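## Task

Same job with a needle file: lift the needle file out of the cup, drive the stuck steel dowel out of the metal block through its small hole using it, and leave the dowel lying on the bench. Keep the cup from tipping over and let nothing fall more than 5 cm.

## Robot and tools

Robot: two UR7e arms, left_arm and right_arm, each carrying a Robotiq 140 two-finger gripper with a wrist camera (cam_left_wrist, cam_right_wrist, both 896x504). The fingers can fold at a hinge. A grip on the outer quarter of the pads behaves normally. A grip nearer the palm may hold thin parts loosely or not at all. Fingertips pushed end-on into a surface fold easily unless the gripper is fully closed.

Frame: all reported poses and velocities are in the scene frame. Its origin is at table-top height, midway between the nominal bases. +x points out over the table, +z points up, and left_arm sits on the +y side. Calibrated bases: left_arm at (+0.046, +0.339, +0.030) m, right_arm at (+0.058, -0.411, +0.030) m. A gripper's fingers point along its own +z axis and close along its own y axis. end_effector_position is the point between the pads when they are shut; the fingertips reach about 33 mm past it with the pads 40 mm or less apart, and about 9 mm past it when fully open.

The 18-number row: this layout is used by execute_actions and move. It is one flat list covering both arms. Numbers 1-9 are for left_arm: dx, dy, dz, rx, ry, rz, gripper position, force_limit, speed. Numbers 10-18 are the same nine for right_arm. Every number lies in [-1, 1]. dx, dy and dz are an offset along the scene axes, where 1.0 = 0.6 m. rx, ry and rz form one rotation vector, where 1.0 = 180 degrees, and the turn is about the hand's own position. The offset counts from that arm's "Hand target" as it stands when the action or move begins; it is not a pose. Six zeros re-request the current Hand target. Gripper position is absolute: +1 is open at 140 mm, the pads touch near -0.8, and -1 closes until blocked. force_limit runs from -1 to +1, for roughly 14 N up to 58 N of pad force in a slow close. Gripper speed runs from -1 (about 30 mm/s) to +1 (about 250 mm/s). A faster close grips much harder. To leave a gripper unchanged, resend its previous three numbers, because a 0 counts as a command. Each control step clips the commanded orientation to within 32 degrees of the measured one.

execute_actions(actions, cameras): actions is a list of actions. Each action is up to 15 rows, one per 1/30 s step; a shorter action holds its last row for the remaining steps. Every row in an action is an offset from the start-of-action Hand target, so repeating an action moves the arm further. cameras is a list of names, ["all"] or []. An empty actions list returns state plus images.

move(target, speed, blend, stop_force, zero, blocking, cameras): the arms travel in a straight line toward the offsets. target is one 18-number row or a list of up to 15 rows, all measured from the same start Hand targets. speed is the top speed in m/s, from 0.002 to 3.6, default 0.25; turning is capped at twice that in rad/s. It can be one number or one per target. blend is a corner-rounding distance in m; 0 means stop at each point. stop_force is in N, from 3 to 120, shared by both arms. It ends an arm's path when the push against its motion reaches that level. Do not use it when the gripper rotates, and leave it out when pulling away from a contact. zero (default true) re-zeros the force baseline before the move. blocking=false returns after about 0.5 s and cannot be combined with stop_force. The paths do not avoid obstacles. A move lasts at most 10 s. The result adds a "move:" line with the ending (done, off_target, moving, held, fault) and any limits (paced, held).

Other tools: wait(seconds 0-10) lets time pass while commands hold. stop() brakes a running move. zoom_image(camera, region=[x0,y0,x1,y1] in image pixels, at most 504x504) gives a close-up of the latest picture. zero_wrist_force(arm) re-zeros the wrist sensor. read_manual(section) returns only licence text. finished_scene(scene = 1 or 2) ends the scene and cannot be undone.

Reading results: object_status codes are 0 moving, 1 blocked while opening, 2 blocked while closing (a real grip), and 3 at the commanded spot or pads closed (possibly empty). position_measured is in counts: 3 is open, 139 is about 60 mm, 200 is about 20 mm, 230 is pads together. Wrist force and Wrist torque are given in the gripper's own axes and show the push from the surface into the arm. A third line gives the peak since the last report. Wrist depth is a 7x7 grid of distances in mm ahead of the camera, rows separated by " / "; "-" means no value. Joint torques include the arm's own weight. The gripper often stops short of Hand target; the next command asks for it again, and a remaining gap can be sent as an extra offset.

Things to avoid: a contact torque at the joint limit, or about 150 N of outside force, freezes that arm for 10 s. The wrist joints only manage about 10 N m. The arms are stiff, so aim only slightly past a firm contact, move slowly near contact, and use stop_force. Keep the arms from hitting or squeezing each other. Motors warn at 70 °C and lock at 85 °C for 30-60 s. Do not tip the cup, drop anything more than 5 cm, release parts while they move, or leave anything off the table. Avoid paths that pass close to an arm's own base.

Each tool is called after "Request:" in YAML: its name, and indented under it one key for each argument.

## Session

Request:
execute_actions:
  actions: []

Scene clock: 0.00 s.
left_arm: end_effector_position=(+0.8203, +0.3509, +0.1316) position_measured=3 object_status=3 end_effector_quat_wxyz=(-0.005, +0.862, -0.108, +0.495) | right_arm: end_effector_position=(+0.7118, -0.2231, +0.1462) position_measured=3 object_status=3 end_effector_quat_wxyz=(-0.261, +0.334, +0.905, -0.023)
Joint positions: left_arm=[-0.14 -0.965 2.002 -3.643 -1.513 3.243] | right_arm=[-0.023 -0.686 0.68 -1.052 -1.43 0.687]
Joint velocities: within noise
Joint torques (N m): no reading
Motor temperatures (°C): left_arm=[27 36 39 32 37 48] | right_arm=[39 39 37 34 33 44]
Wrist force (N): no reading
Wrist torque (N m): no reading
Wrist force, peak (N): no reading
Wrist depth (mm): cam_left_wrist=[2311 - 2487 2441 2464 441 421 / 2511 2441 446 418 399 377 363 / 423 401 379 361 346 331 316 / 367 137 332 320 305 143 282 / - 116 296 286 272 155 101 / - 266 265 255 247 238 96 / - 248 240 234 227 219 -] | cam_right_wrist=[406 218 328 314 293 275 257 / 395 231 274 308 287 269 252 / 382 351 320 301 281 264 248 / 371 132 313 295 276 142 240 / - 104 310 289 269 251 98 / - 315 303 281 264 251 98 / - 316 296 276 259 244 235]
Hand target: left_arm +0.8203, +0.3509, +0.1316; -0.005, +0.862, -0.108, +0.495 | right_arm +0.7118, -0.2231, +0.1462; -0.261, +0.334, +0.905, -0.023
Tool commands: left_gripper/position=+1.0 left_gripper/force_limit=+1.0 left_gripper/speed=+1.0 right_gripper/position=+1.0 right_gripper/force_limit=+1.0 right_gripper/speed=+1.0
camera_calibration:
cam_left_wrist: T_world_to_cam=[[-0.201889, -0.972724, -0.114233, 0.530752], [-0.751269, 0.228635, -0.619129, 0.621743], [0.628359, -0.0391761, -0.776936, -0.256488], [0, 0, 0, 1]] pos_world=[0.735416, 0.364075, 0.246294]
cam_right_wrist: T_world_to_cam=[[0.596362, 0.771814, -0.220582, -0.209669], [0.767879, -0.628594, -0.123418, -0.668981], [-0.233912, -0.0957784, -0.967529, 0.429492], [0, 0, 0, 1]] pos_world=[0.739198, -0.217555, 0.286732]

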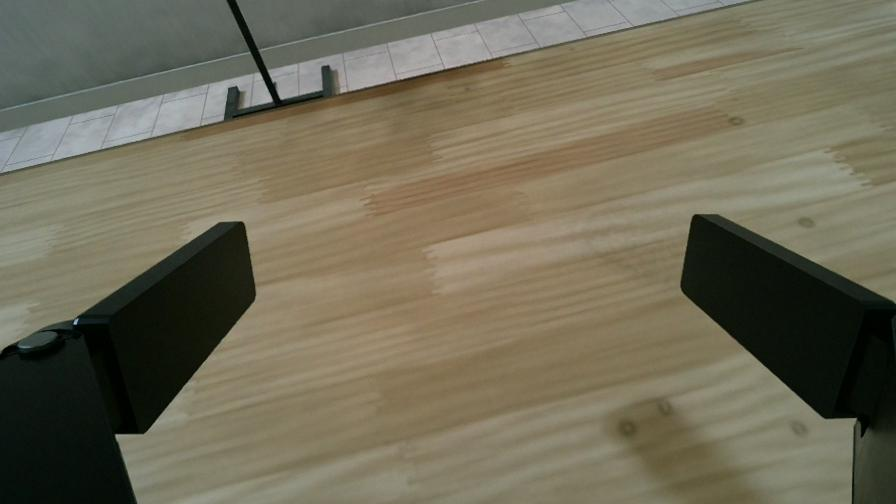

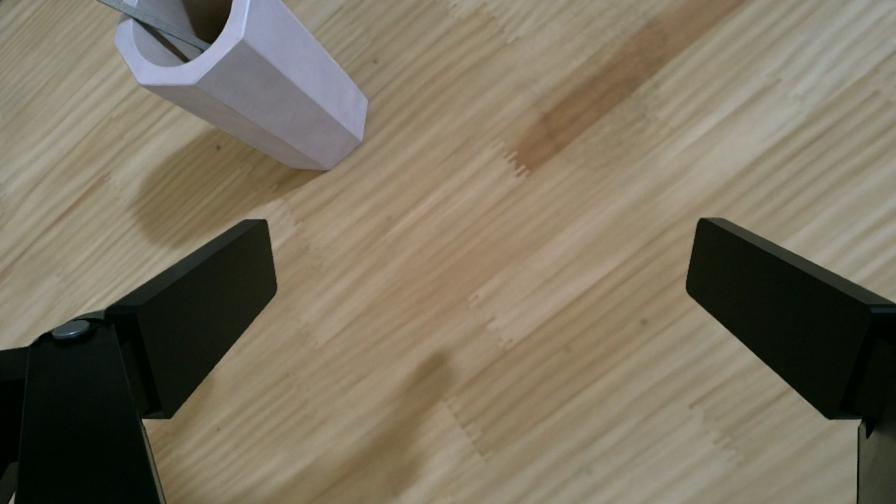

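Request:
move:
  target:
    - [-0.0672,-0.0349,0.1973,0,0.11,0.02,1,1,1, -0.1863,0.1718,0.3063,-0.006,-0.09,0.075,1,1,1]
    - [-0.3672,-0.2182,0.3807,-0.0033,0.3305,0.072,1,1,1, -0.5863,0.0218,0.3563,-0.0188,-0.265,0.2235,1,1,1]
  speed: 0.4
  blend: [0.03,0]
  cameras: ["all"]

Scene clock: 4.73 s.
left_arm: end_effector_position=(+0.6000, +0.2199, +0.3598) position_measured=3 object_status=3 end_effector_quat_wxyz=(+0.000, +1.000, -0.001, +0.000) end_effector_velocity=(-0.002, +0.000, +0.000) end_effector_angular_velocity=(+0.002, +0.003, -0.002) | right_arm: end_effector_position=(+0.3601, -0.2100, +0.3601) position_measured=3 object_status=3 end_effector_quat_wxyz=(+0.153, +0.000, +0.988, +0.000)
Joint positions: left_arm=[-0.408 -1.421 1.271 -1.422 -1.57 2.693] | right_arm=[0.249 -2.125 1.934 -1.674 -1.657 0.276]
Joint velocities: left_arm=[-0.001 -0.001 -0.001 0.005 0 0.001] | right_arm=[within noise]
Joint torques (N m): left_arm=[9.51 -41.95 -33.11 -1.67 -0.25 -0.77] | right_arm=[9.25 -8.33 -12.34 -1.9 -1.45 -1.35]
Wrist force (N): left_arm=[-0.1 0.1 -0.5] | right_arm=[0.1 0.1 -0.2]
Wrist torque (N m): left_arm=[0.01 0.04 0.13] | right_arm=[0.07 0.24 0.44]
Wrist force, peak (N): left_arm=[-2.6 -0.7 1.1] | right_arm=[-5.5 0.5 1.3]
Wrist depth (mm): cam_left_wrist=[451 452 456 457 454 458 461 / 473 473 477 477 477 484 484 / 496 502 502 502 502 513 513 / 499 137 529 536 535 143 537 / - 116 566 565 570 134 101 / - 596 598 596 603 620 96 / - 637 650 645 653 642 -] | cam_right_wrist=[435 431 430 430 433 428 425 / 478 474 474 470 471 469 467 / 531 531 525 504 522 523 514 / 595 132 579 562 584 142 571 / - 104 674 669 667 132 98 / - 766 780 780 776 796 98 / - 903 2749 2780 2812 890 -]
Hand target: left_arm +0.6000, +0.2199, +0.3600; +0.000, +1.000, -0.001, +0.000 | right_arm +0.3600, -0.2100, +0.3600; +0.152, +0.000, +0.988, +0.000
Off the commanded pose: left_arm 0.000 m, 0 deg | right_arm 0.000 m, 0 deg.
move: done
camera_calibration:
cam_left_wrist: T_world_to_cam=[[-0.0101843, -0.999776, 0.0185467, 0.228087], [-0.936973, 0.0160195, 0.349034, 0.437227], [-0.349253, -0.0138231, -0.936927, 0.69269], [0, 0, 0, 1]] pos_world=[0.653916, 0.230607, 0.492162]
cam_right_wrist: T_world_to_cam=[[0.00672029, 0.999977, 0.000461429, 0.217823], [0.786664, -0.00557161, 0.617356, -0.507069], [0.617345, -0.00378583, -0.786683, 0.20313], [0, 0, 0, 1]] pos_world=[0.272028, -0.219874, 0.472741]

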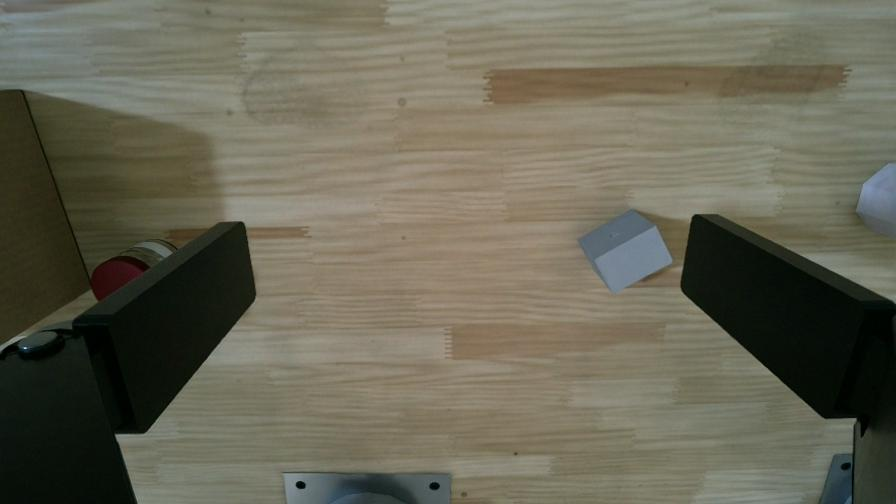

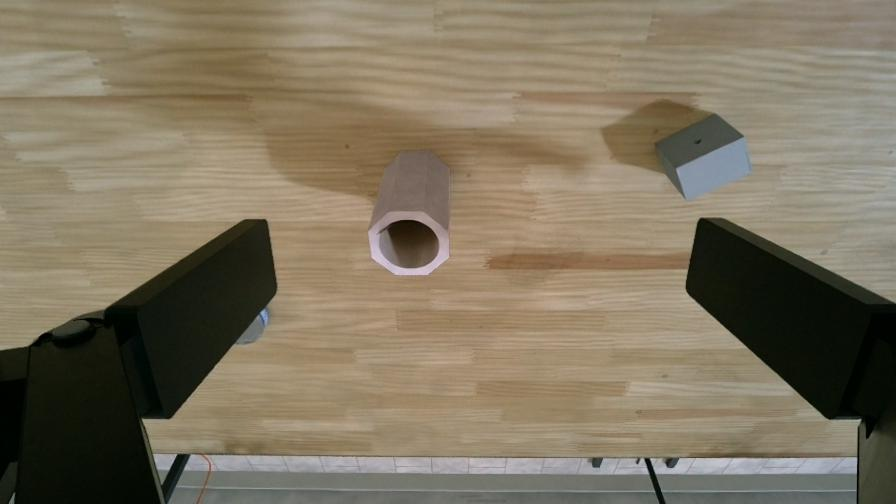

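Request:
zoom_image:
  camera: "cam_right_wrist"
  region: [340, 140, 480, 290]

Request:
zoom_image:
  camera: "cam_right_wrist"
  region: [640, 100, 770, 210]

Request:
zoom_image:
  camera: "cam_left_wrist"
  region: [560, 190, 690, 310]

Request:
zoom_image:
  camera: "cam_left_wrist"
  region: [796, 140, 896, 260]

Scaled by 3.360.

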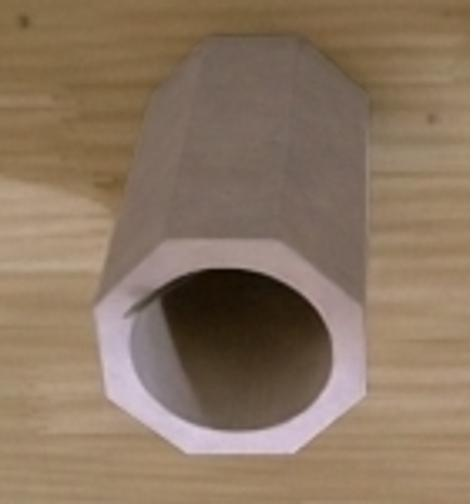

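Scaled by 3.877.

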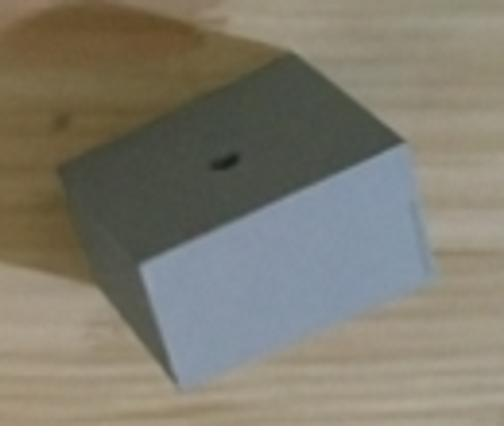

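Scaled by 3.877.

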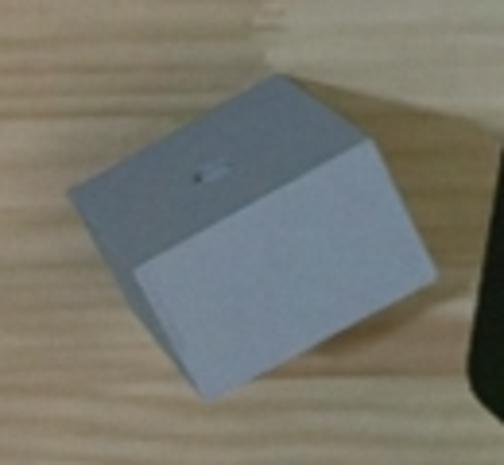

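Scaled by 4.200.

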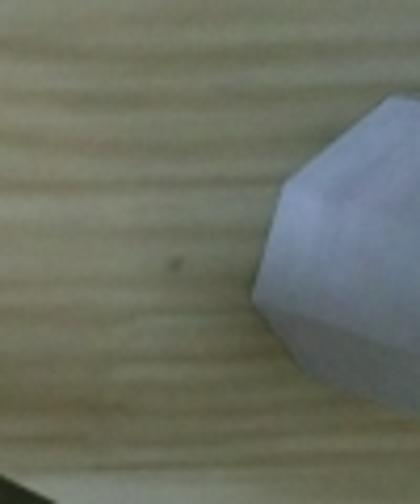

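Request:
move:
  target: [0,0,0,0,0,0,1,1,1, 0.1067,-0.065,-0.1583,0,0,0,1,1,1]
  speed: 0.4
  cameras: ["cam_right_wrist"]

Request:
zoom_image:
  camera: "cam_right_wrist"
  region: [340, 160, 560, 340]

Scene clock: 7.53 s.
left_arm: end_effector_position=(+0.6000, +0.2199, +0.3600) position_measured=3 object_status=3 end_effector_quat_wxyz=(+0.000, +1.000, -0.001, +0.000) | right_arm: end_effector_position=(+0.4239, -0.2490, +0.2651) position_measured=3 object_status=3 end_effector_quat_wxyz=(+0.152, +0.000, +0.988, +0.000)
Joint positions: left_arm=[-0.408 -1.421 1.271 -1.421 -1.57 2.693] | right_arm=[0.062 -2.056 2.149 -1.968 -1.602 0.098]
Joint torques (N m): left_arm=[10.17 -42.75 -34.48 -1.32 -1.92 -1.71] | right_arm=[-6.73 2.32 -17.32 -5.65 -0.94 -1.35]
Wrist force (N): left_arm=[0.1 0.1 -0.6] | right_arm=[0.0 0.1 -0.6]
Wrist torque (N m): left_arm=[0.00 0.00 0.13] | right_arm=[0.04 0.23 0.42]
Wrist force, peak (N): left_arm=[0.3 -0.4 -0.8] | right_arm=[1.1 1.8 -2.9]
Wrist depth (mm): cam_left_wrist=[453 449 451 460 456 458 459 / 471 477 477 483 482 483 485 / 496 508 506 514 507 510 507 / 503 137 530 530 532 143 536 / - 116 568 565 576 135 101 / - 596 599 598 603 614 96 / - 638 643 650 651 653 -] | cam_right_wrist=[346 345 345 343 342 340 338 / 382 378 379 378 376 374 358 / 424 423 421 347 417 414 414 / 476 132 472 332 467 142 451 / - 104 543 533 533 132 98 / - 609 626 625 619 614 98 / - 757 754 743 736 739 -]
Hand target: left_arm +0.6000, +0.2199, +0.3600; +0.000, +1.000, -0.001, +0.000 | right_arm +0.4240, -0.2490, +0.2650; +0.152, +0.000, +0.988, +0.000
Off the commanded pose: left_arm 0.000 m, 0 deg | right_arm 0.000 m, 0 deg.
move: done
camera_calibration:
cam_right_wrist: T_world_to_cam=[[0.00642257, 0.999979, 0.000356869, 0.256476], [0.786755, -0.00527337, 0.617243, -0.498816], [0.617233, -0.00368352, -0.786772, 0.0888964], [0, 0, 0, 1]] pos_world=[0.335929, -0.258773, 0.377741]
Images, in order (width x height): cam_right_wrist 896x504.

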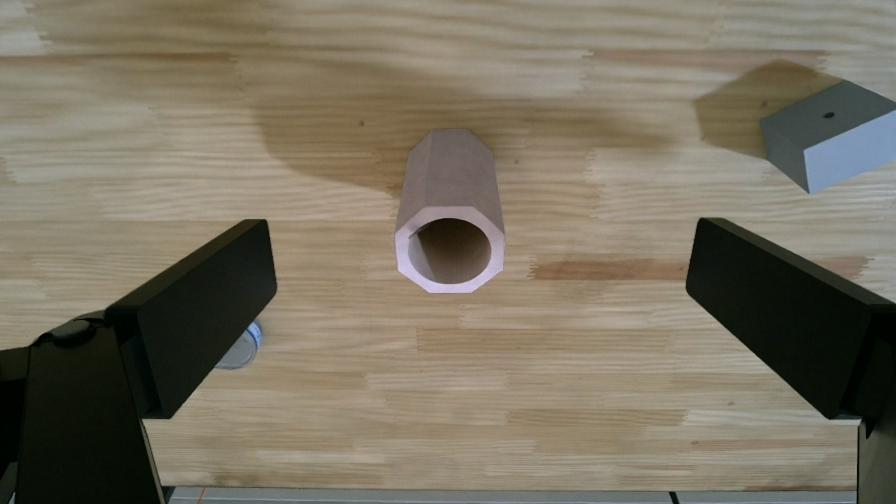

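Scaled by 2.291.

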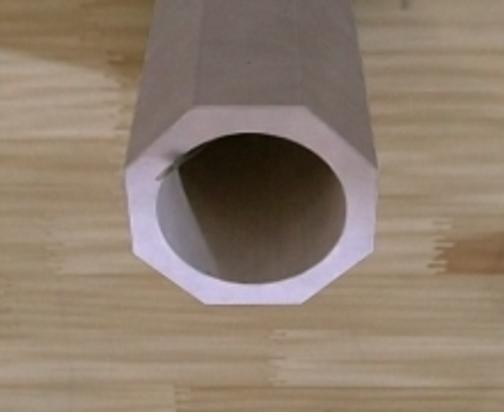

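Request:
zoom_image:
  camera: "cam_right_wrist"
  region: [395, 205, 475, 265]

Request:
zoom_image:
  camera: "cam_right_wrist"
  region: [756, 70, 896, 210]

Scaled by 6.300.

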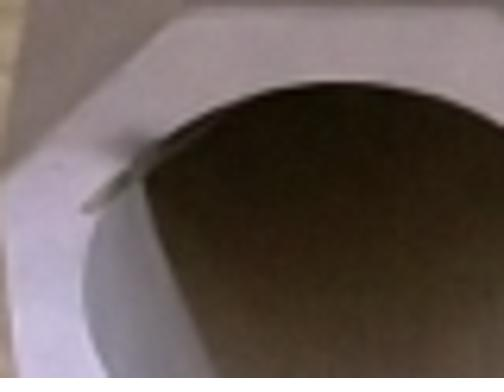

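Scaled by 3.600.

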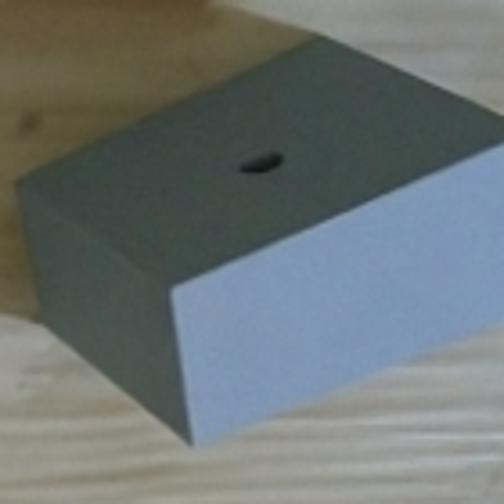

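Request:
move:
  target: [0,0,0,0,0,0,1,1,1, 0.19,-0.0083,-0.1217,0.1109,0.0505,-0.7208,0.2,1,1]
  speed: 0.5
  cameras: ["cam_right_wrist"]

Request:
zoom_image:
  camera: "cam_right_wrist"
  region: [320, 100, 620, 380]

Scene clock: 15.57 s.
left_arm: end_effector_position=(+0.6000, +0.2199, +0.3600) position_measured=3 object_status=3 end_effector_quat_wxyz=(+0.000, +1.000, -0.001, +0.000) | right_arm: end_effector_position=(+0.5381, -0.2540, +0.1921) position_measured=104 object_status=3 end_effector_quat_wxyz=(+0.000, +0.910, +0.415, +0.000) end_effector_velocity=(+0.000, +0.000, +0.000) end_effector_angular_velocity=(+0.000, +0.001, -0.004)
Joint positions: left_arm=[-0.408 -1.421 1.271 -1.421 -1.57 2.693] | right_arm=[0.009 -1.542 1.836 -1.864 -1.571 2.335]
Joint velocities: left_arm=[within noise] | right_arm=[0 0 0 0 0 0.005]
Joint torques (N m): left_arm=[10.34 -37.13 -33.35 -1.55 -1.91 -1.72] | right_arm=[9.21 -30.23 -11.57 -0.89 -1.22 1.72]
Wrist force (N): left_arm=[0.0 -0.3 -0.4] | right_arm=[0.1 0.1 -0.2]
Wrist torque (N m): left_arm=[-0.08 0.02 0.12] | right_arm=[0.03 0.17 0.25]
Wrist force, peak (N): left_arm=[0.4 0.1 -1.0] | right_arm=[0.6 0.8 -0.8]
Wrist depth (mm): cam_left_wrist=[448 449 456 453 456 459 463 / 471 473 477 479 484 489 490 / 492 497 501 505 504 511 506 / 501 137 533 531 532 143 535 / - 116 570 575 570 135 101 / - 600 599 604 610 620 96 / - 638 643 642 650 654 -] | cam_right_wrist=[294 293 291 291 291 289 288 / 310 309 308 306 305 304 302 / 326 327 323 219 318 321 319 / 347 347 126 246 209 338 334 / - 88 108 367 364 93 85 / - 89 387 391 388 - 71 / - 67 419 421 417 - -]
Hand target: left_arm +0.6000, +0.2199, +0.3600; +0.000, +1.000, -0.001, +0.000 | right_arm +0.5380, -0.2540, +0.1920; +0.000, +0.910, +0.415, +0.000
Off the commanded pose: left_arm 0.000 m, 0 deg | right_arm 0.000 m, 0 deg.
move: done
camera_calibration:
cam_right_wrist: T_world_to_cam=[[0.750992, -0.66031, -0.00141599, -0.561114], [-0.617602, -0.703174, 0.352298, 0.0857344], [-0.233622, -0.263698, -0.935887, 0.381316], [0, 0, 0, 1]] pos_world=[0.563425, -0.20967, 0.32587]
Images, in order (width x height): cam_right_wrist 896x504.

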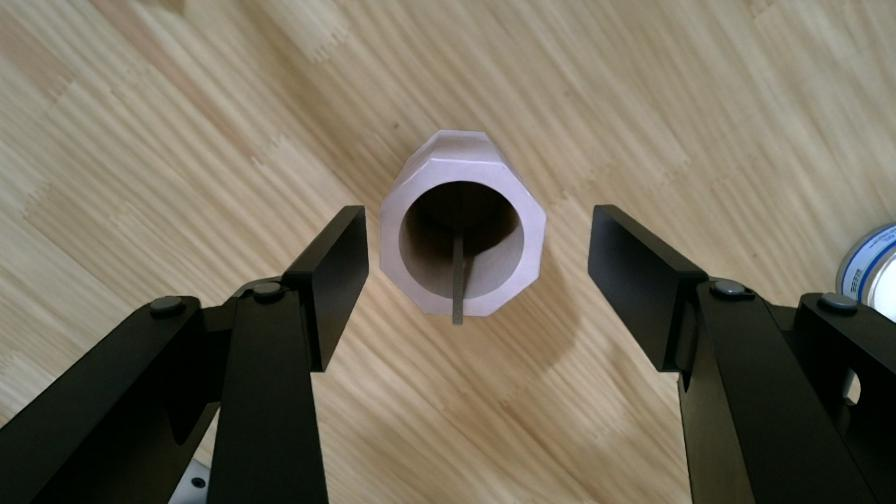

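Scaled by 1.680.

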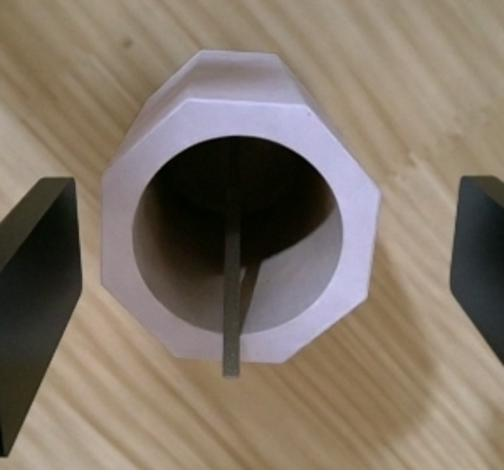

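Request:
execute_actions:
  actions: []
  cameras: ["all"]

Request:
zoom_image:
  camera: "cam_right_wrist"
  region: [360, 200, 560, 340]

Scene clock: 22.70 s.
left_arm: end_effector_position=(+0.6000, +0.2199, +0.3600) position_measured=3 object_status=3 end_effector_quat_wxyz=(+0.000, +1.000, -0.001, +0.000) | right_arm: end_effector_position=(+0.5380, -0.2540, +0.1920) position_measured=104 object_status=3 end_effector_quat_wxyz=(+0.000, +0.910, +0.415, +0.000)
Joint positions: left_arm=[-0.408 -1.421 1.271 -1.421 -1.57 2.693] | right_arm=[0.009 -1.542 1.836 -1.864 -1.571 2.335]
Joint velocities: within noise
Joint torques (N m): left_arm=[10.01 -34.81 -32.58 -1.59 -1.98 -1.7] | right_arm=[9.11 -31.3 -11.46 -5.15 0.3 1.48]
Motor temperatures (°C): left_arm=[27 35 38 32 37 48] | right_arm=[39 39 37 34 32 44]
Wrist force (N): left_arm=[-0.2 -0.2 -0.5] | right_arm=[0.3 0.3 0.0]
Wrist torque (N m): left_arm=[-0.04 0.06 0.13] | right_arm=[0.08 0.13 0.25]
Wrist force, peak (N): left_arm=[0.4 -0.1 -0.9] | right_arm=[0.4 0.3 -0.4]
Wrist depth (mm): cam_left_wrist=[446 451 456 454 454 460 466 / 469 475 475 477 477 486 489 / 488 501 511 506 508 509 507 / 504 137 532 533 537 138 534 / - 116 562 568 560 134 101 / - 598 598 604 606 617 96 / - 637 640 653 659 661 -] | cam_right_wrist=[294 292 292 290 290 289 287 / 310 308 308 307 305 304 302 / 327 326 325 219 318 322 321 / 347 347 126 245 209 336 335 / - 89 108 367 365 93 81 / - 89 387 389 390 - 71 / - - 422 420 416 - -]
Hand target: left_arm +0.6000, +0.2199, +0.3600; +0.000, +1.000, -0.001, +0.000 | right_arm +0.5380, -0.2540, +0.1920; +0.000, +0.910, +0.415, +0.000
Tool commands: left_gripper/position=+1.0 left_gripper/force_limit=+1.0 left_gripper/speed=+1.0 right_gripper/position=+0.2 right_gripper/force_limit=+1.0 right_gripper/speed=+1.0
Off the commanded pose: left_arm 0.000 m, 0 deg | right_arm 0.000 m, 0 deg.
camera_calibration:
cam_left_wrist: T_world_to_cam=[[-0.00998822, -0.999774, 0.0187931, 0.227935], [-0.937009, 0.0159204, 0.348943, 0.437281], [-0.349163, -0.014124, -0.936955, 0.692809], [0, 0, 0, 1]] pos_world=[0.653916, 0.230707, 0.492262]
cam_right_wrist: T_world_to_cam=[[0.750887, -0.660429, -0.00143764, -0.561072], [-0.617693, -0.703065, 0.352358, 0.085789], [-0.233718, -0.263693, -0.935864, 0.381364], [0, 0, 0, 1]] pos_world=[0.563425, -0.20967, 0.32587]

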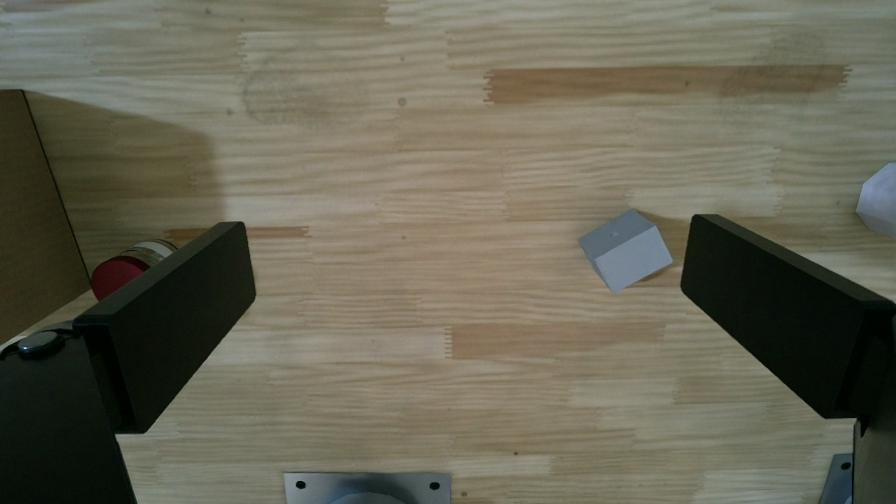

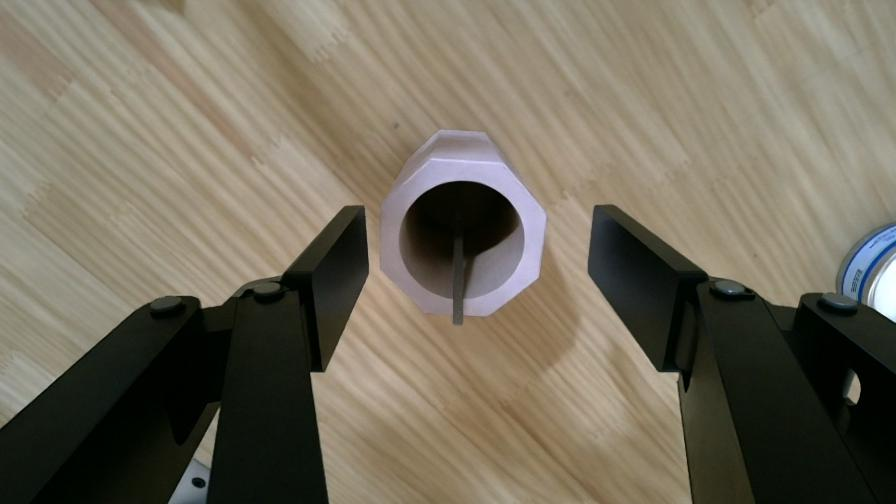

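Scaled by 2.520.

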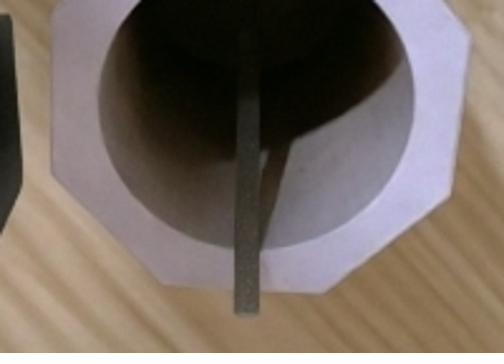

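Request:
zoom_image:
  camera: "cam_left_wrist"
  region: [560, 190, 700, 310]

Scaled by 3.600.

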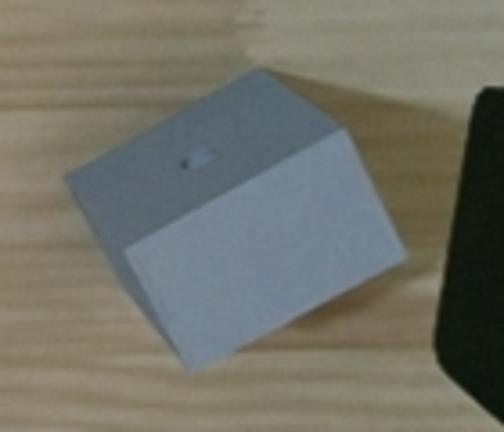

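Request:
move:
  target: [-0.1967, -0.2992, -0.2667, 0, 0, 0.1722, 0.36, 1, 1, -0.0543, -0.0503, -0.001, -0.0378, 0.0329, 0, -0.29, 1, 1]
  speed: 0.25
  cameras: ["all"]

Request:
zoom_image:
  camera: "cam_right_wrist"
  region: [360, 160, 600, 340]

Request:
zoom_image:
  camera: "cam_left_wrist"
  region: [340, 150, 620, 360]

Scene clock: 28.73 s.
left_arm: end_effector_position=(+0.4820, +0.0405, +0.1999) position_measured=84 object_status=3 end_effector_quat_wxyz=(+0.000, +0.964, +0.266, +0.000) end_effector_velocity=(+0.000, -0.001, +0.000) end_effector_angular_velocity=(-0.001, +0.000, +0.005) | right_arm: end_effector_position=(+0.5054, -0.2841, +0.1915) position_measured=165 object_status=3 end_effector_quat_wxyz=(+0.033, +0.907, +0.413, -0.072)
Joint positions: left_arm=[-0.814 -1.49 1.761 -1.841 -1.57 1.746] | right_arm=[0.023 -1.541 1.818 -1.736 -1.683 2.355]
Joint velocities: left_arm=[-0.001 0 -0.001 0 -0.001 -0.006] | right_arm=[within noise]
Joint torques (N m): left_arm=[-8.15 -40.1 -24.89 -4.38 -2 -1.76] | right_arm=[-2.56 -18.95 -24.92 -5.38 1.01 -1.39]
Wrist force (N): left_arm=[0.6 0.3 -0.6] | right_arm=[0.0 0.3 -0.3]
Wrist torque (N m): left_arm=[0.07 -0.03 0.12] | right_arm=[0.08 0.22 0.31]
Wrist force, peak (N): left_arm=[2.9 -4.1 -2.1] | right_arm=[0.9 -0.4 0.1]
Wrist depth (mm): cam_left_wrist=[302 304 305 307 307 308 308 / 321 320 320 318 322 325 323 / 336 337 336 277 339 340 345 / 355 352 151 359 351 352 359 / 368 87 370 382 382 110 84 / - 71 404 407 407 - 77 / - - 432 431 437 - -] | cam_right_wrist=[284 283 283 273 276 279 276 / 308 305 304 275 292 300 299 / 331 331 330 200 321 325 321 / 364 360 353 351 161 353 353 / 400 383 83 393 113 87 379 / - - - 436 - 69 68 / - 68 - 487 - - 65]
Hand target: left_arm +0.4819, +0.0404, +0.2000; +0.000, +0.964, +0.266, +0.000 | right_arm +0.5054, -0.2842, +0.1914; +0.033, +0.907, +0.413, -0.072
Off the commanded pose: left_arm 0.000 m, 0 deg | right_arm 0.000 m, 0 deg.
move: done
camera_calibration:
cam_left_wrist: T_world_to_cam=[[0.506288, -0.862165, 0.0185327, -0.204012], [-0.811395, -0.468976, 0.348856, 0.34464], [-0.29208, -0.191659, -0.936993, 0.478884], [0, 0, 0, 1]] pos_world=[0.5228, 0.0775178, 0.332262]
cam_right_wrist: T_world_to_cam=[[0.750804, -0.660525, -0.000592138, -0.556658], [-0.573829, -0.652702, 0.494671, 0.00950969], [-0.327129, -0.371061, -0.86908, 0.369161], [0, 0, 0, 1]] pos_world=[0.544161, -0.224499, 0.315796]

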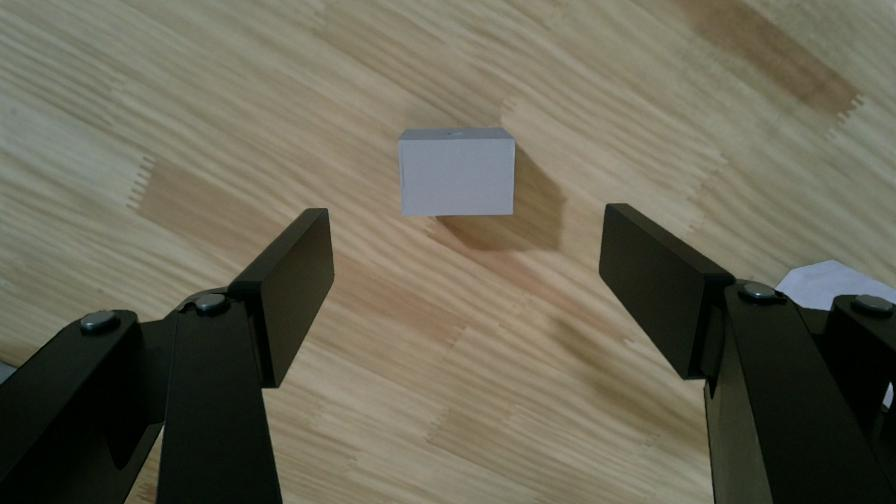

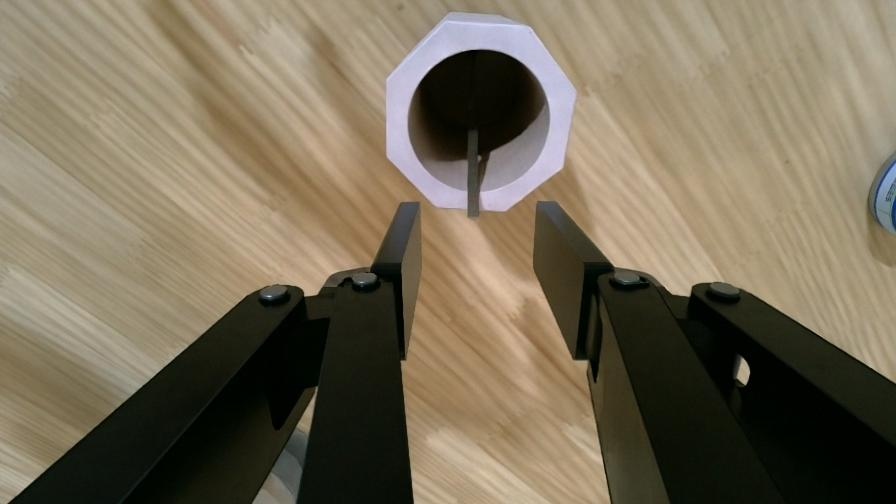

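Scaled by 2.100.

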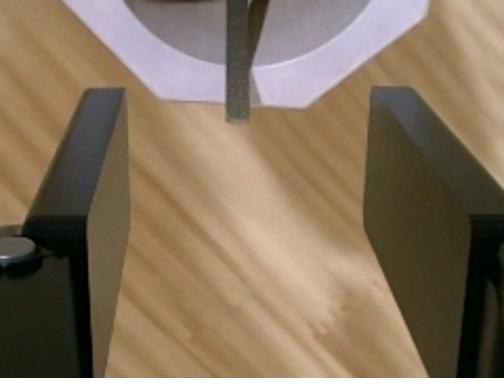

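Scaled by 1.800.

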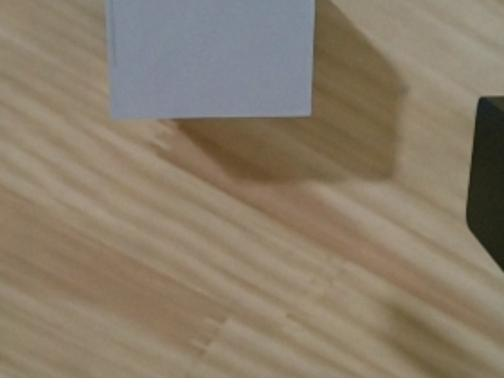

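Request:
zoom_image:
  camera: "cam_right_wrist"
  region: [440, 110, 510, 230]

Scaled by 4.200.

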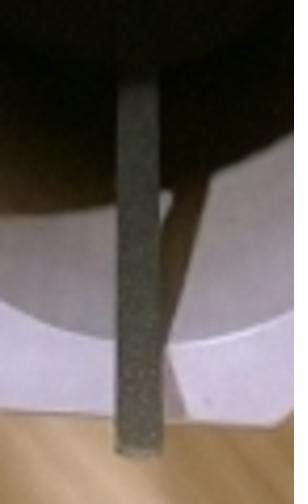

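Request:
move:
  target:
    - [-0.001, 0, -0.22, 0, 0, 0, 0.36, 1, 1, -0.0629, 0.0547, 0, 0, 0, 0, -0.29, 1, 1]
    - [-0.001, 0, -0.22, 0, 0, 0, -1, 1, -1, -0.0629, 0.0547, 0, 0, 0, 0, -0.29, 1, 1]
  speed: 0.2
  cameras: ["all"]

Request:
zoom_image:
  camera: "cam_right_wrist"
  region: [440, 110, 640, 230]

Scene clock: 36.60 s.
left_arm: end_effector_position=(+0.4814, +0.0404, +0.0680) position_measured=134 object_status=0 end_effector_quat_wxyz=(+0.000, +0.964, +0.266, +0.000) | right_arm: end_effector_position=(+0.4677, -0.2513, +0.1914) position_measured=165 object_status=3 end_effector_quat_wxyz=(+0.033, +0.907, +0.413, -0.072)
Joint positions: left_arm=[-0.815 -1.352 1.972 -2.191 -1.57 1.745] | right_arm=[0.099 -1.598 1.873 -1.725 -1.674 2.431]
Joint torques (N m): left_arm=[8.39 -13.93 -10.98 -0.69 1.76 2.15] | right_arm=[-8.08 -13.83 -34.53 -5.36 -1.98 1.7]
Wrist force (N): left_arm=[0.0 -3.3 -14.8] | right_arm=[0.0 0.0 -0.3]
Wrist torque (N m): left_arm=[-0.30 -0.07 0.05] | right_arm=[0.00 0.21 0.31]
Wrist force, peak (N): left_arm=[-0.1 -3.7 -14.9] | right_arm=[0.8 -1.8 -0.3]
Wrist depth (mm): cam_left_wrist=[182 182 184 184 184 185 185 / 191 192 193 194 194 194 195 / 202 201 201 161 201 205 205 / 213 214 144 150 148 217 217 / 224 93 98 230 157 90 92 / - - 236 243 245 72 73 / - - 259 259 260 - 73] | cam_right_wrist=[283 284 282 281 202 274 278 / 307 305 304 302 249 291 297 / 333 332 329 328 199 324 323 / 364 361 353 351 161 353 351 / 401 - 83 394 113 87 378 / - - - 437 - 69 68 / - 68 - 488 - - 65]
Hand target: left_arm +0.4813, +0.0404, +0.0680; +0.000, +0.964, +0.266, +0.000 | right_arm +0.4677, -0.2513, +0.1914; +0.033, +0.907, +0.413, -0.072
Off the commanded pose: left_arm 0.000 m, 0 deg | right_arm 0.000 m, 0 deg.
move: done
camera_calibration:
cam_left_wrist: T_world_to_cam=[[0.506309, -0.862146, 0.0188522, -0.201374], [-0.811421, -0.46889, 0.34891, 0.39007], [-0.291972, -0.191953, -0.936967, 0.354937], [0, 0, 0, 1]] pos_world=[0.5221, 0.0774174, 0.200261]
cam_right_wrist: T_world_to_cam=[[0.750779, -0.660553, -0.000657142, -0.50666], [-0.573811, -0.652681, 0.494721, 0.00926372], [-0.327218, -0.371049, -0.869052, 0.369037], [0, 0, 0, 1]] pos_world=[0.506461, -0.191698, 0.315796]

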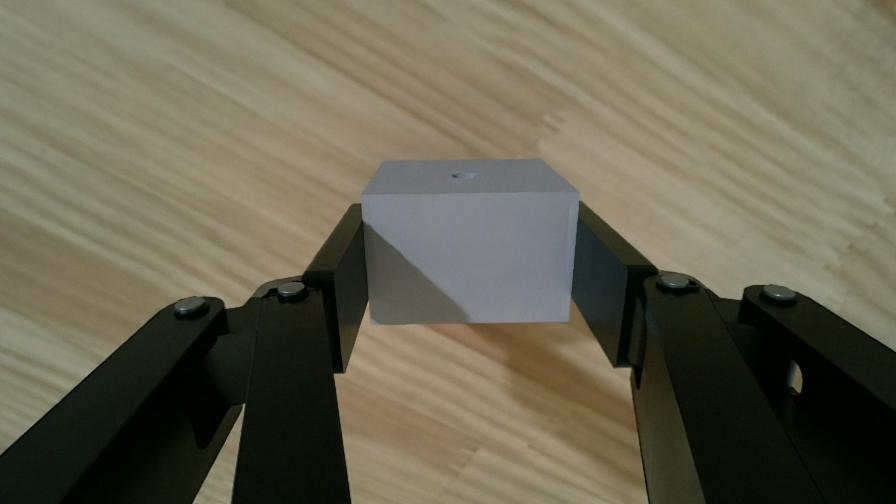

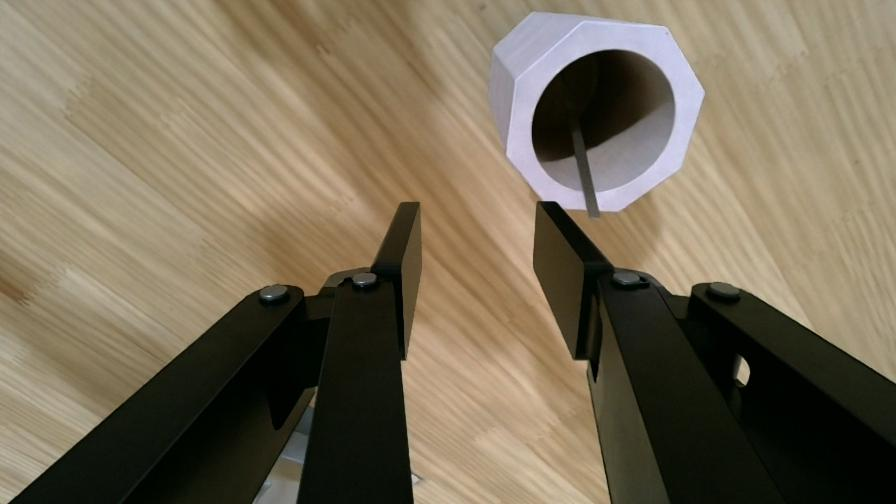

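Scaled by 2.520.

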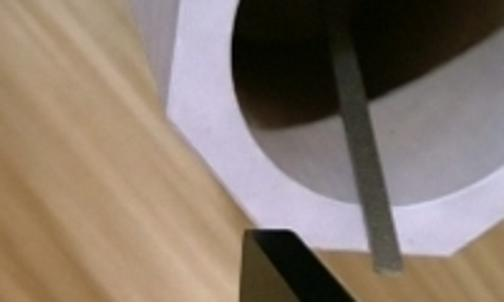

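Request:
zoom_image:
  camera: "cam_right_wrist"
  region: [360, 190, 640, 380]

Scaled by 1.800.

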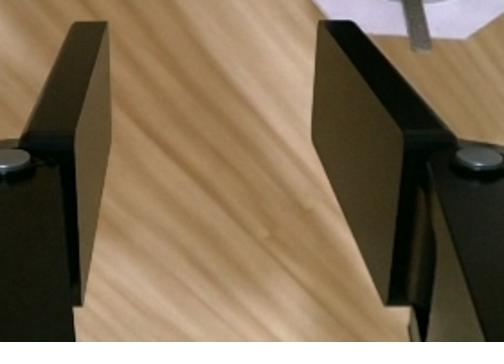

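Request:
move:
  target:
    - [0, 0, 0, 0, 0, 0, -1, 1, -1, 0.0692, -0.0462, -0.0005, 0, 0, 0, -0.29, 1, 1]
    - [0, 0, 0, 0, 0, 0, -1, 1, -1, 0.0657, -0.0502, -0.0345, 0, 0, 0, -0.29, 1, 1]
  speed: 0.12
  blend: 0.003
  cameras: ["cam_right_wrist"]

Request:
zoom_image:
  camera: "cam_right_wrist"
  region: [380, 130, 580, 300]

Scene clock: 44.67 s.
left_arm: end_effector_position=(+0.4813, +0.0404, +0.0680) position_measured=134 object_status=2 end_effector_quat_wxyz=(+0.000, +0.964, +0.266, +0.000) | right_arm: end_effector_position=(+0.5071, -0.2815, +0.1707) position_measured=165 object_status=3 end_effector_quat_wxyz=(+0.033, +0.907, +0.413, -0.072)
Joint positions: left_arm=[-0.815 -1.352 1.972 -2.191 -1.57 1.745] | right_arm=[0.028 -1.52 1.851 -1.789 -1.683 2.36]
Joint torques (N m): left_arm=[8.13 -12.39 -11.05 -0.66 1.71 1.98] | right_arm=[4.31 -31.02 -21.67 -1.95 -1.34 0.98]
Wrist force (N): left_arm=[-0.1 -3.0 -14.2] | right_arm=[0.0 0.0 -0.3]
Wrist torque (N m): left_arm=[-0.30 -0.03 0.06] | right_arm=[0.02 0.22 0.40]
Wrist force, peak (N): left_arm=[-0.1 -3.5 -15.0] | right_arm=[0.3 1.7 -2.3]
Wrist depth (mm): cam_left_wrist=[182 183 183 184 185 185 185 / 191 192 193 194 194 195 195 / 202 202 201 161 200 205 206 / 213 214 144 150 148 216 217 / 222 93 99 228 157 90 92 / - - 237 244 245 72 73 / - - 259 259 259 - 73] | cam_right_wrist=[265 264 264 255 258 260 259 / 285 285 284 264 262 280 278 / 310 310 307 194 294 304 301 / 339 337 330 184 161 330 329 / 372 - 88 366 113 87 352 / - - - 407 - 69 68 / - 68 - 456 - - 65]
Hand target: left_arm +0.4813, +0.0404, +0.0680; +0.000, +0.964, +0.266, +0.000 | right_arm +0.5071, -0.2815, +0.1707; +0.033, +0.907, +0.413, -0.072
Off the commanded pose: left_arm 0.000 m, 0 deg | right_arm 0.000 m, 0 deg.
move: done
camera_calibration:
cam_right_wrist: T_world_to_cam=[[0.750798, -0.660531, -0.000758745, -0.556113], [-0.573736, -0.652709, 0.494771, 0.0224051], [-0.327307, -0.371037, -0.869023, 0.352815], [0, 0, 0, 1]] pos_world=[0.545862, -0.221799, 0.295097]
Images, in order (width x height): cam_right_wrist 896x504.

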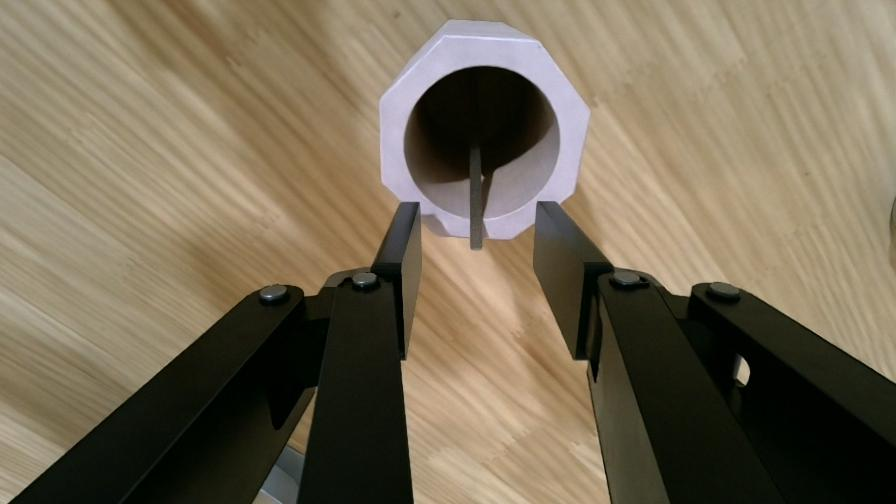

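Scaled by 2.520.

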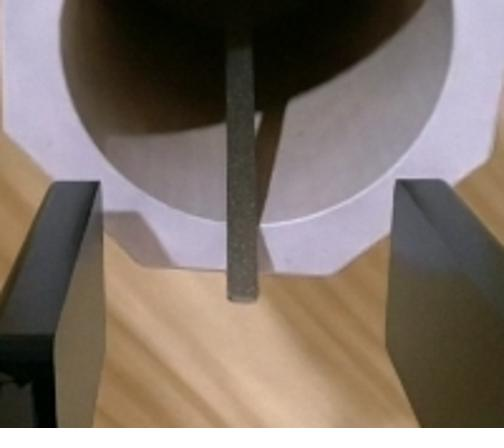

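Request:
move:
  target: [0, 0, 0, 0, 0, 0, -1, 1, -1, 0, 0, 0, 0, 0, 0, -1, 0, -1]
  speed: 0.1
  cameras: ["cam_right_wrist"]

Request:
zoom_image:
  camera: "cam_right_wrist"
  region: [380, 130, 580, 300]

Scene clock: 46.97 s.
left_arm: end_effector_position=(+0.4813, +0.0404, +0.0680) position_measured=134 object_status=2 end_effector_quat_wxyz=(+0.000, +0.964, +0.266, +0.000) | right_arm: end_effector_position=(+0.5071, -0.2815, +0.1707) position_measured=229 object_status=0 end_effector_quat_wxyz=(+0.033, +0.907, +0.413, -0.072)
Joint positions: left_arm=[-0.815 -1.352 1.972 -2.191 -1.57 1.745] | right_arm=[0.028 -1.52 1.851 -1.789 -1.683 2.36]
Joint torques (N m): left_arm=[8.37 -13.17 -10.6 -0.65 1.66 2.02] | right_arm=[7.74 -31.49 -10.95 -5.37 1.37 1.71]
Wrist force (N): left_arm=[0.2 -3.4 -14.3] | right_arm=[0.4 -0.3 -0.3]
Wrist torque (N m): left_arm=[-0.42 -0.09 0.05] | right_arm=[0.03 0.23 0.40]
Wrist force, peak (N): left_arm=[0.1 -3.5 -14.9] | right_arm=[0.5 -0.3 -0.5]
Wrist depth (mm): cam_left_wrist=[183 182 184 184 185 185 185 / 192 192 193 193 194 195 195 / 201 202 202 161 201 205 206 / 213 214 144 149 149 217 218 / 223 93 99 230 157 90 92 / - - 237 243 244 72 73 / - - 260 260 260 - 73] | cam_right_wrist=[265 263 263 254 258 259 259 / 286 285 284 263 262 280 278 / 310 309 308 197 294 304 301 / 339 338 334 114 326 329 329 / 373 364 83 88 92 93 361 / 415 - - 70 69 69 389 / - - - - - - -]
Hand target: left_arm +0.4813, +0.0404, +0.0680; +0.000, +0.964, +0.266, +0.000 | right_arm +0.5071, -0.2815, +0.1707; +0.033, +0.907, +0.413, -0.072
Off the commanded pose: left_arm 0.000 m, 0 deg | right_arm 0.000 m, 0 deg.
move: done
camera_calibration:
cam_right_wrist: T_world_to_cam=[[0.750779, -0.660553, -0.000657142, -0.556137], [-0.573811, -0.652681, 0.494721, 0.0224669], [-0.327218, -0.371049, -0.869052, 0.352772], [0, 0, 0, 1]] pos_world=[0.545861, -0.221798, 0.295096]
Images, in order (width x height): cam_right_wrist 896x504.

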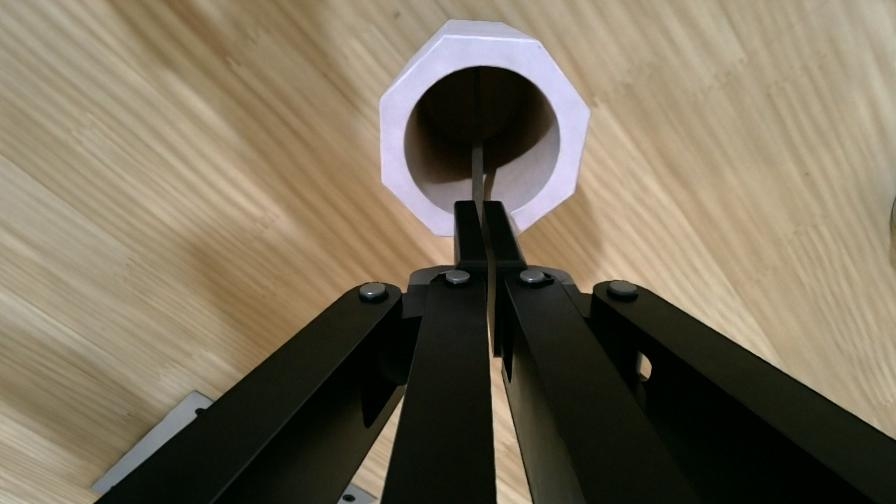

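Scaled by 2.520.

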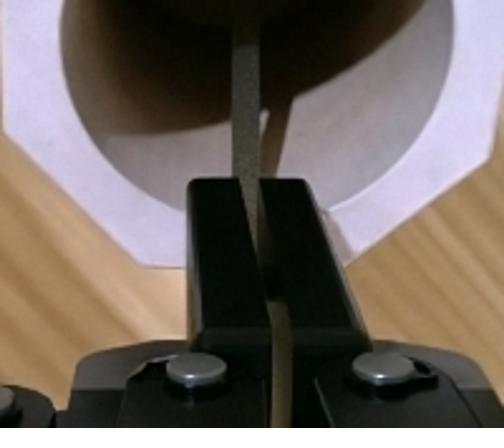

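Request:
move:
  target:
    - [0, 0, 0, 0, 0, 0, -1, 1, -1, 0, 0, 0, 0, 0, 0, -0.98, 1, -1]
    - [0, 0, 0, 0, 0, 0, -1, 1, -1, -0.0729, -0.0788, 0.2713, 0, 0, 0, -0.98, 1, -1]
  speed: 0.12
  cameras: ["all"]

Request:
zoom_image:
  camera: "cam_right_wrist"
  region: [380, 50, 600, 300]

Scene clock: 50.10 s.
left_arm: end_effector_position=(+0.4813, +0.0404, +0.0680) position_measured=134 object_status=2 end_effector_quat_wxyz=(+0.000, +0.964, +0.266, +0.000) | right_arm: end_effector_position=(+0.4634, -0.3288, +0.3335) position_measured=233 object_status=3 end_effector_quat_wxyz=(+0.033, +0.907, +0.413, -0.072)
Joint positions: left_arm=[-0.815 -1.352 1.972 -2.191 -1.57 1.745] | right_arm=[-0.073 -1.703 1.608 -1.375 -1.693 2.26]
Joint torques (N m): left_arm=[8.36 -13.34 -11 -0.66 1.61 2.02] | right_arm=[9.66 -12.34 -17.97 -3.44 0.94 1.66]
Wrist force (N): left_arm=[0.2 -2.9 -14.1] | right_arm=[0.3 0.0 0.1]
Wrist torque (N m): left_arm=[-0.32 -0.09 0.05] | right_arm=[0.01 0.17 0.39]
Wrist force, peak (N): left_arm=[0.1 -3.6 -14.9] | right_arm=[1.2 -0.2 1.8]
Wrist depth (mm): cam_left_wrist=[182 183 183 183 184 185 185 / 192 191 193 193 194 194 195 / 202 202 201 161 200 205 206 / 213 215 144 150 148 217 218 / 223 93 110 230 157 90 92 / - - 236 242 244 72 73 / - - 259 259 260 - 73] | cam_right_wrist=[412 414 412 410 408 405 391 / 443 445 443 443 439 436 434 / 484 484 479 471 470 473 471 / 533 523 522 114 507 518 511 / 560 565 - 88 88 543 562 / 340 - - - 69 69 611 / - - - - - - -]
Hand target: left_arm +0.4813, +0.0404, +0.0680; +0.000, +0.964, +0.266, +0.000 | right_arm +0.4634, -0.3287, +0.3335; +0.033, +0.907, +0.413, -0.072
Off the commanded pose: left_arm 0.000 m, 0 deg | right_arm 0.000 m, 0 deg.
move: done
camera_calibration:
cam_left_wrist: T_world_to_cam=[[0.506269, -0.862172, 0.0187237, -0.201326], [-0.811411, -0.468884, 0.348942, 0.390058], [-0.292069, -0.191851, -0.936957, 0.354979], [0, 0, 0, 1]] pos_world=[0.5221, 0.0774175, 0.200262]
cam_right_wrist: T_world_to_cam=[[0.750744, -0.660593, -0.000465531, -0.554545], [-0.573913, -0.652584, 0.494729, -0.113947], [-0.327118, -0.371148, -0.869047, 0.462324], [0, 0, 0, 1]] pos_world=[0.502161, -0.269098, 0.457896]

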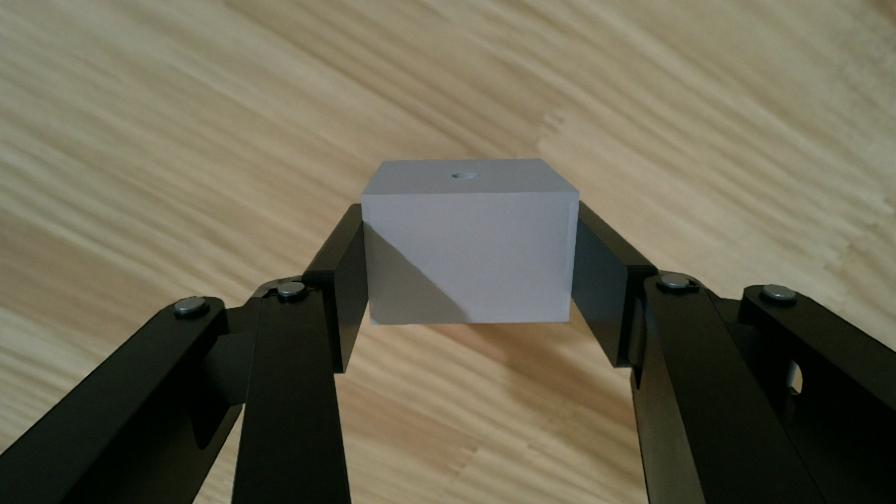

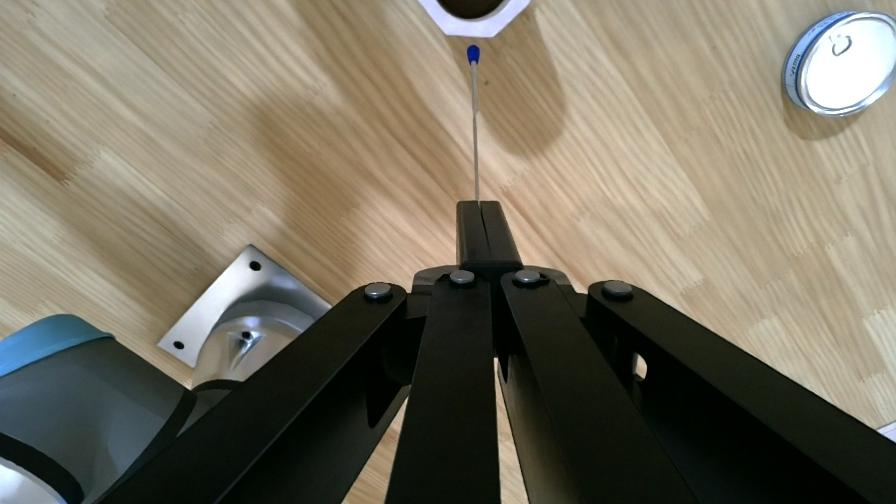

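Scaled by 2.016.

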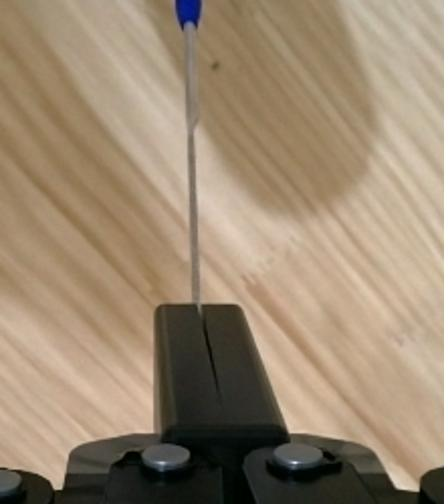

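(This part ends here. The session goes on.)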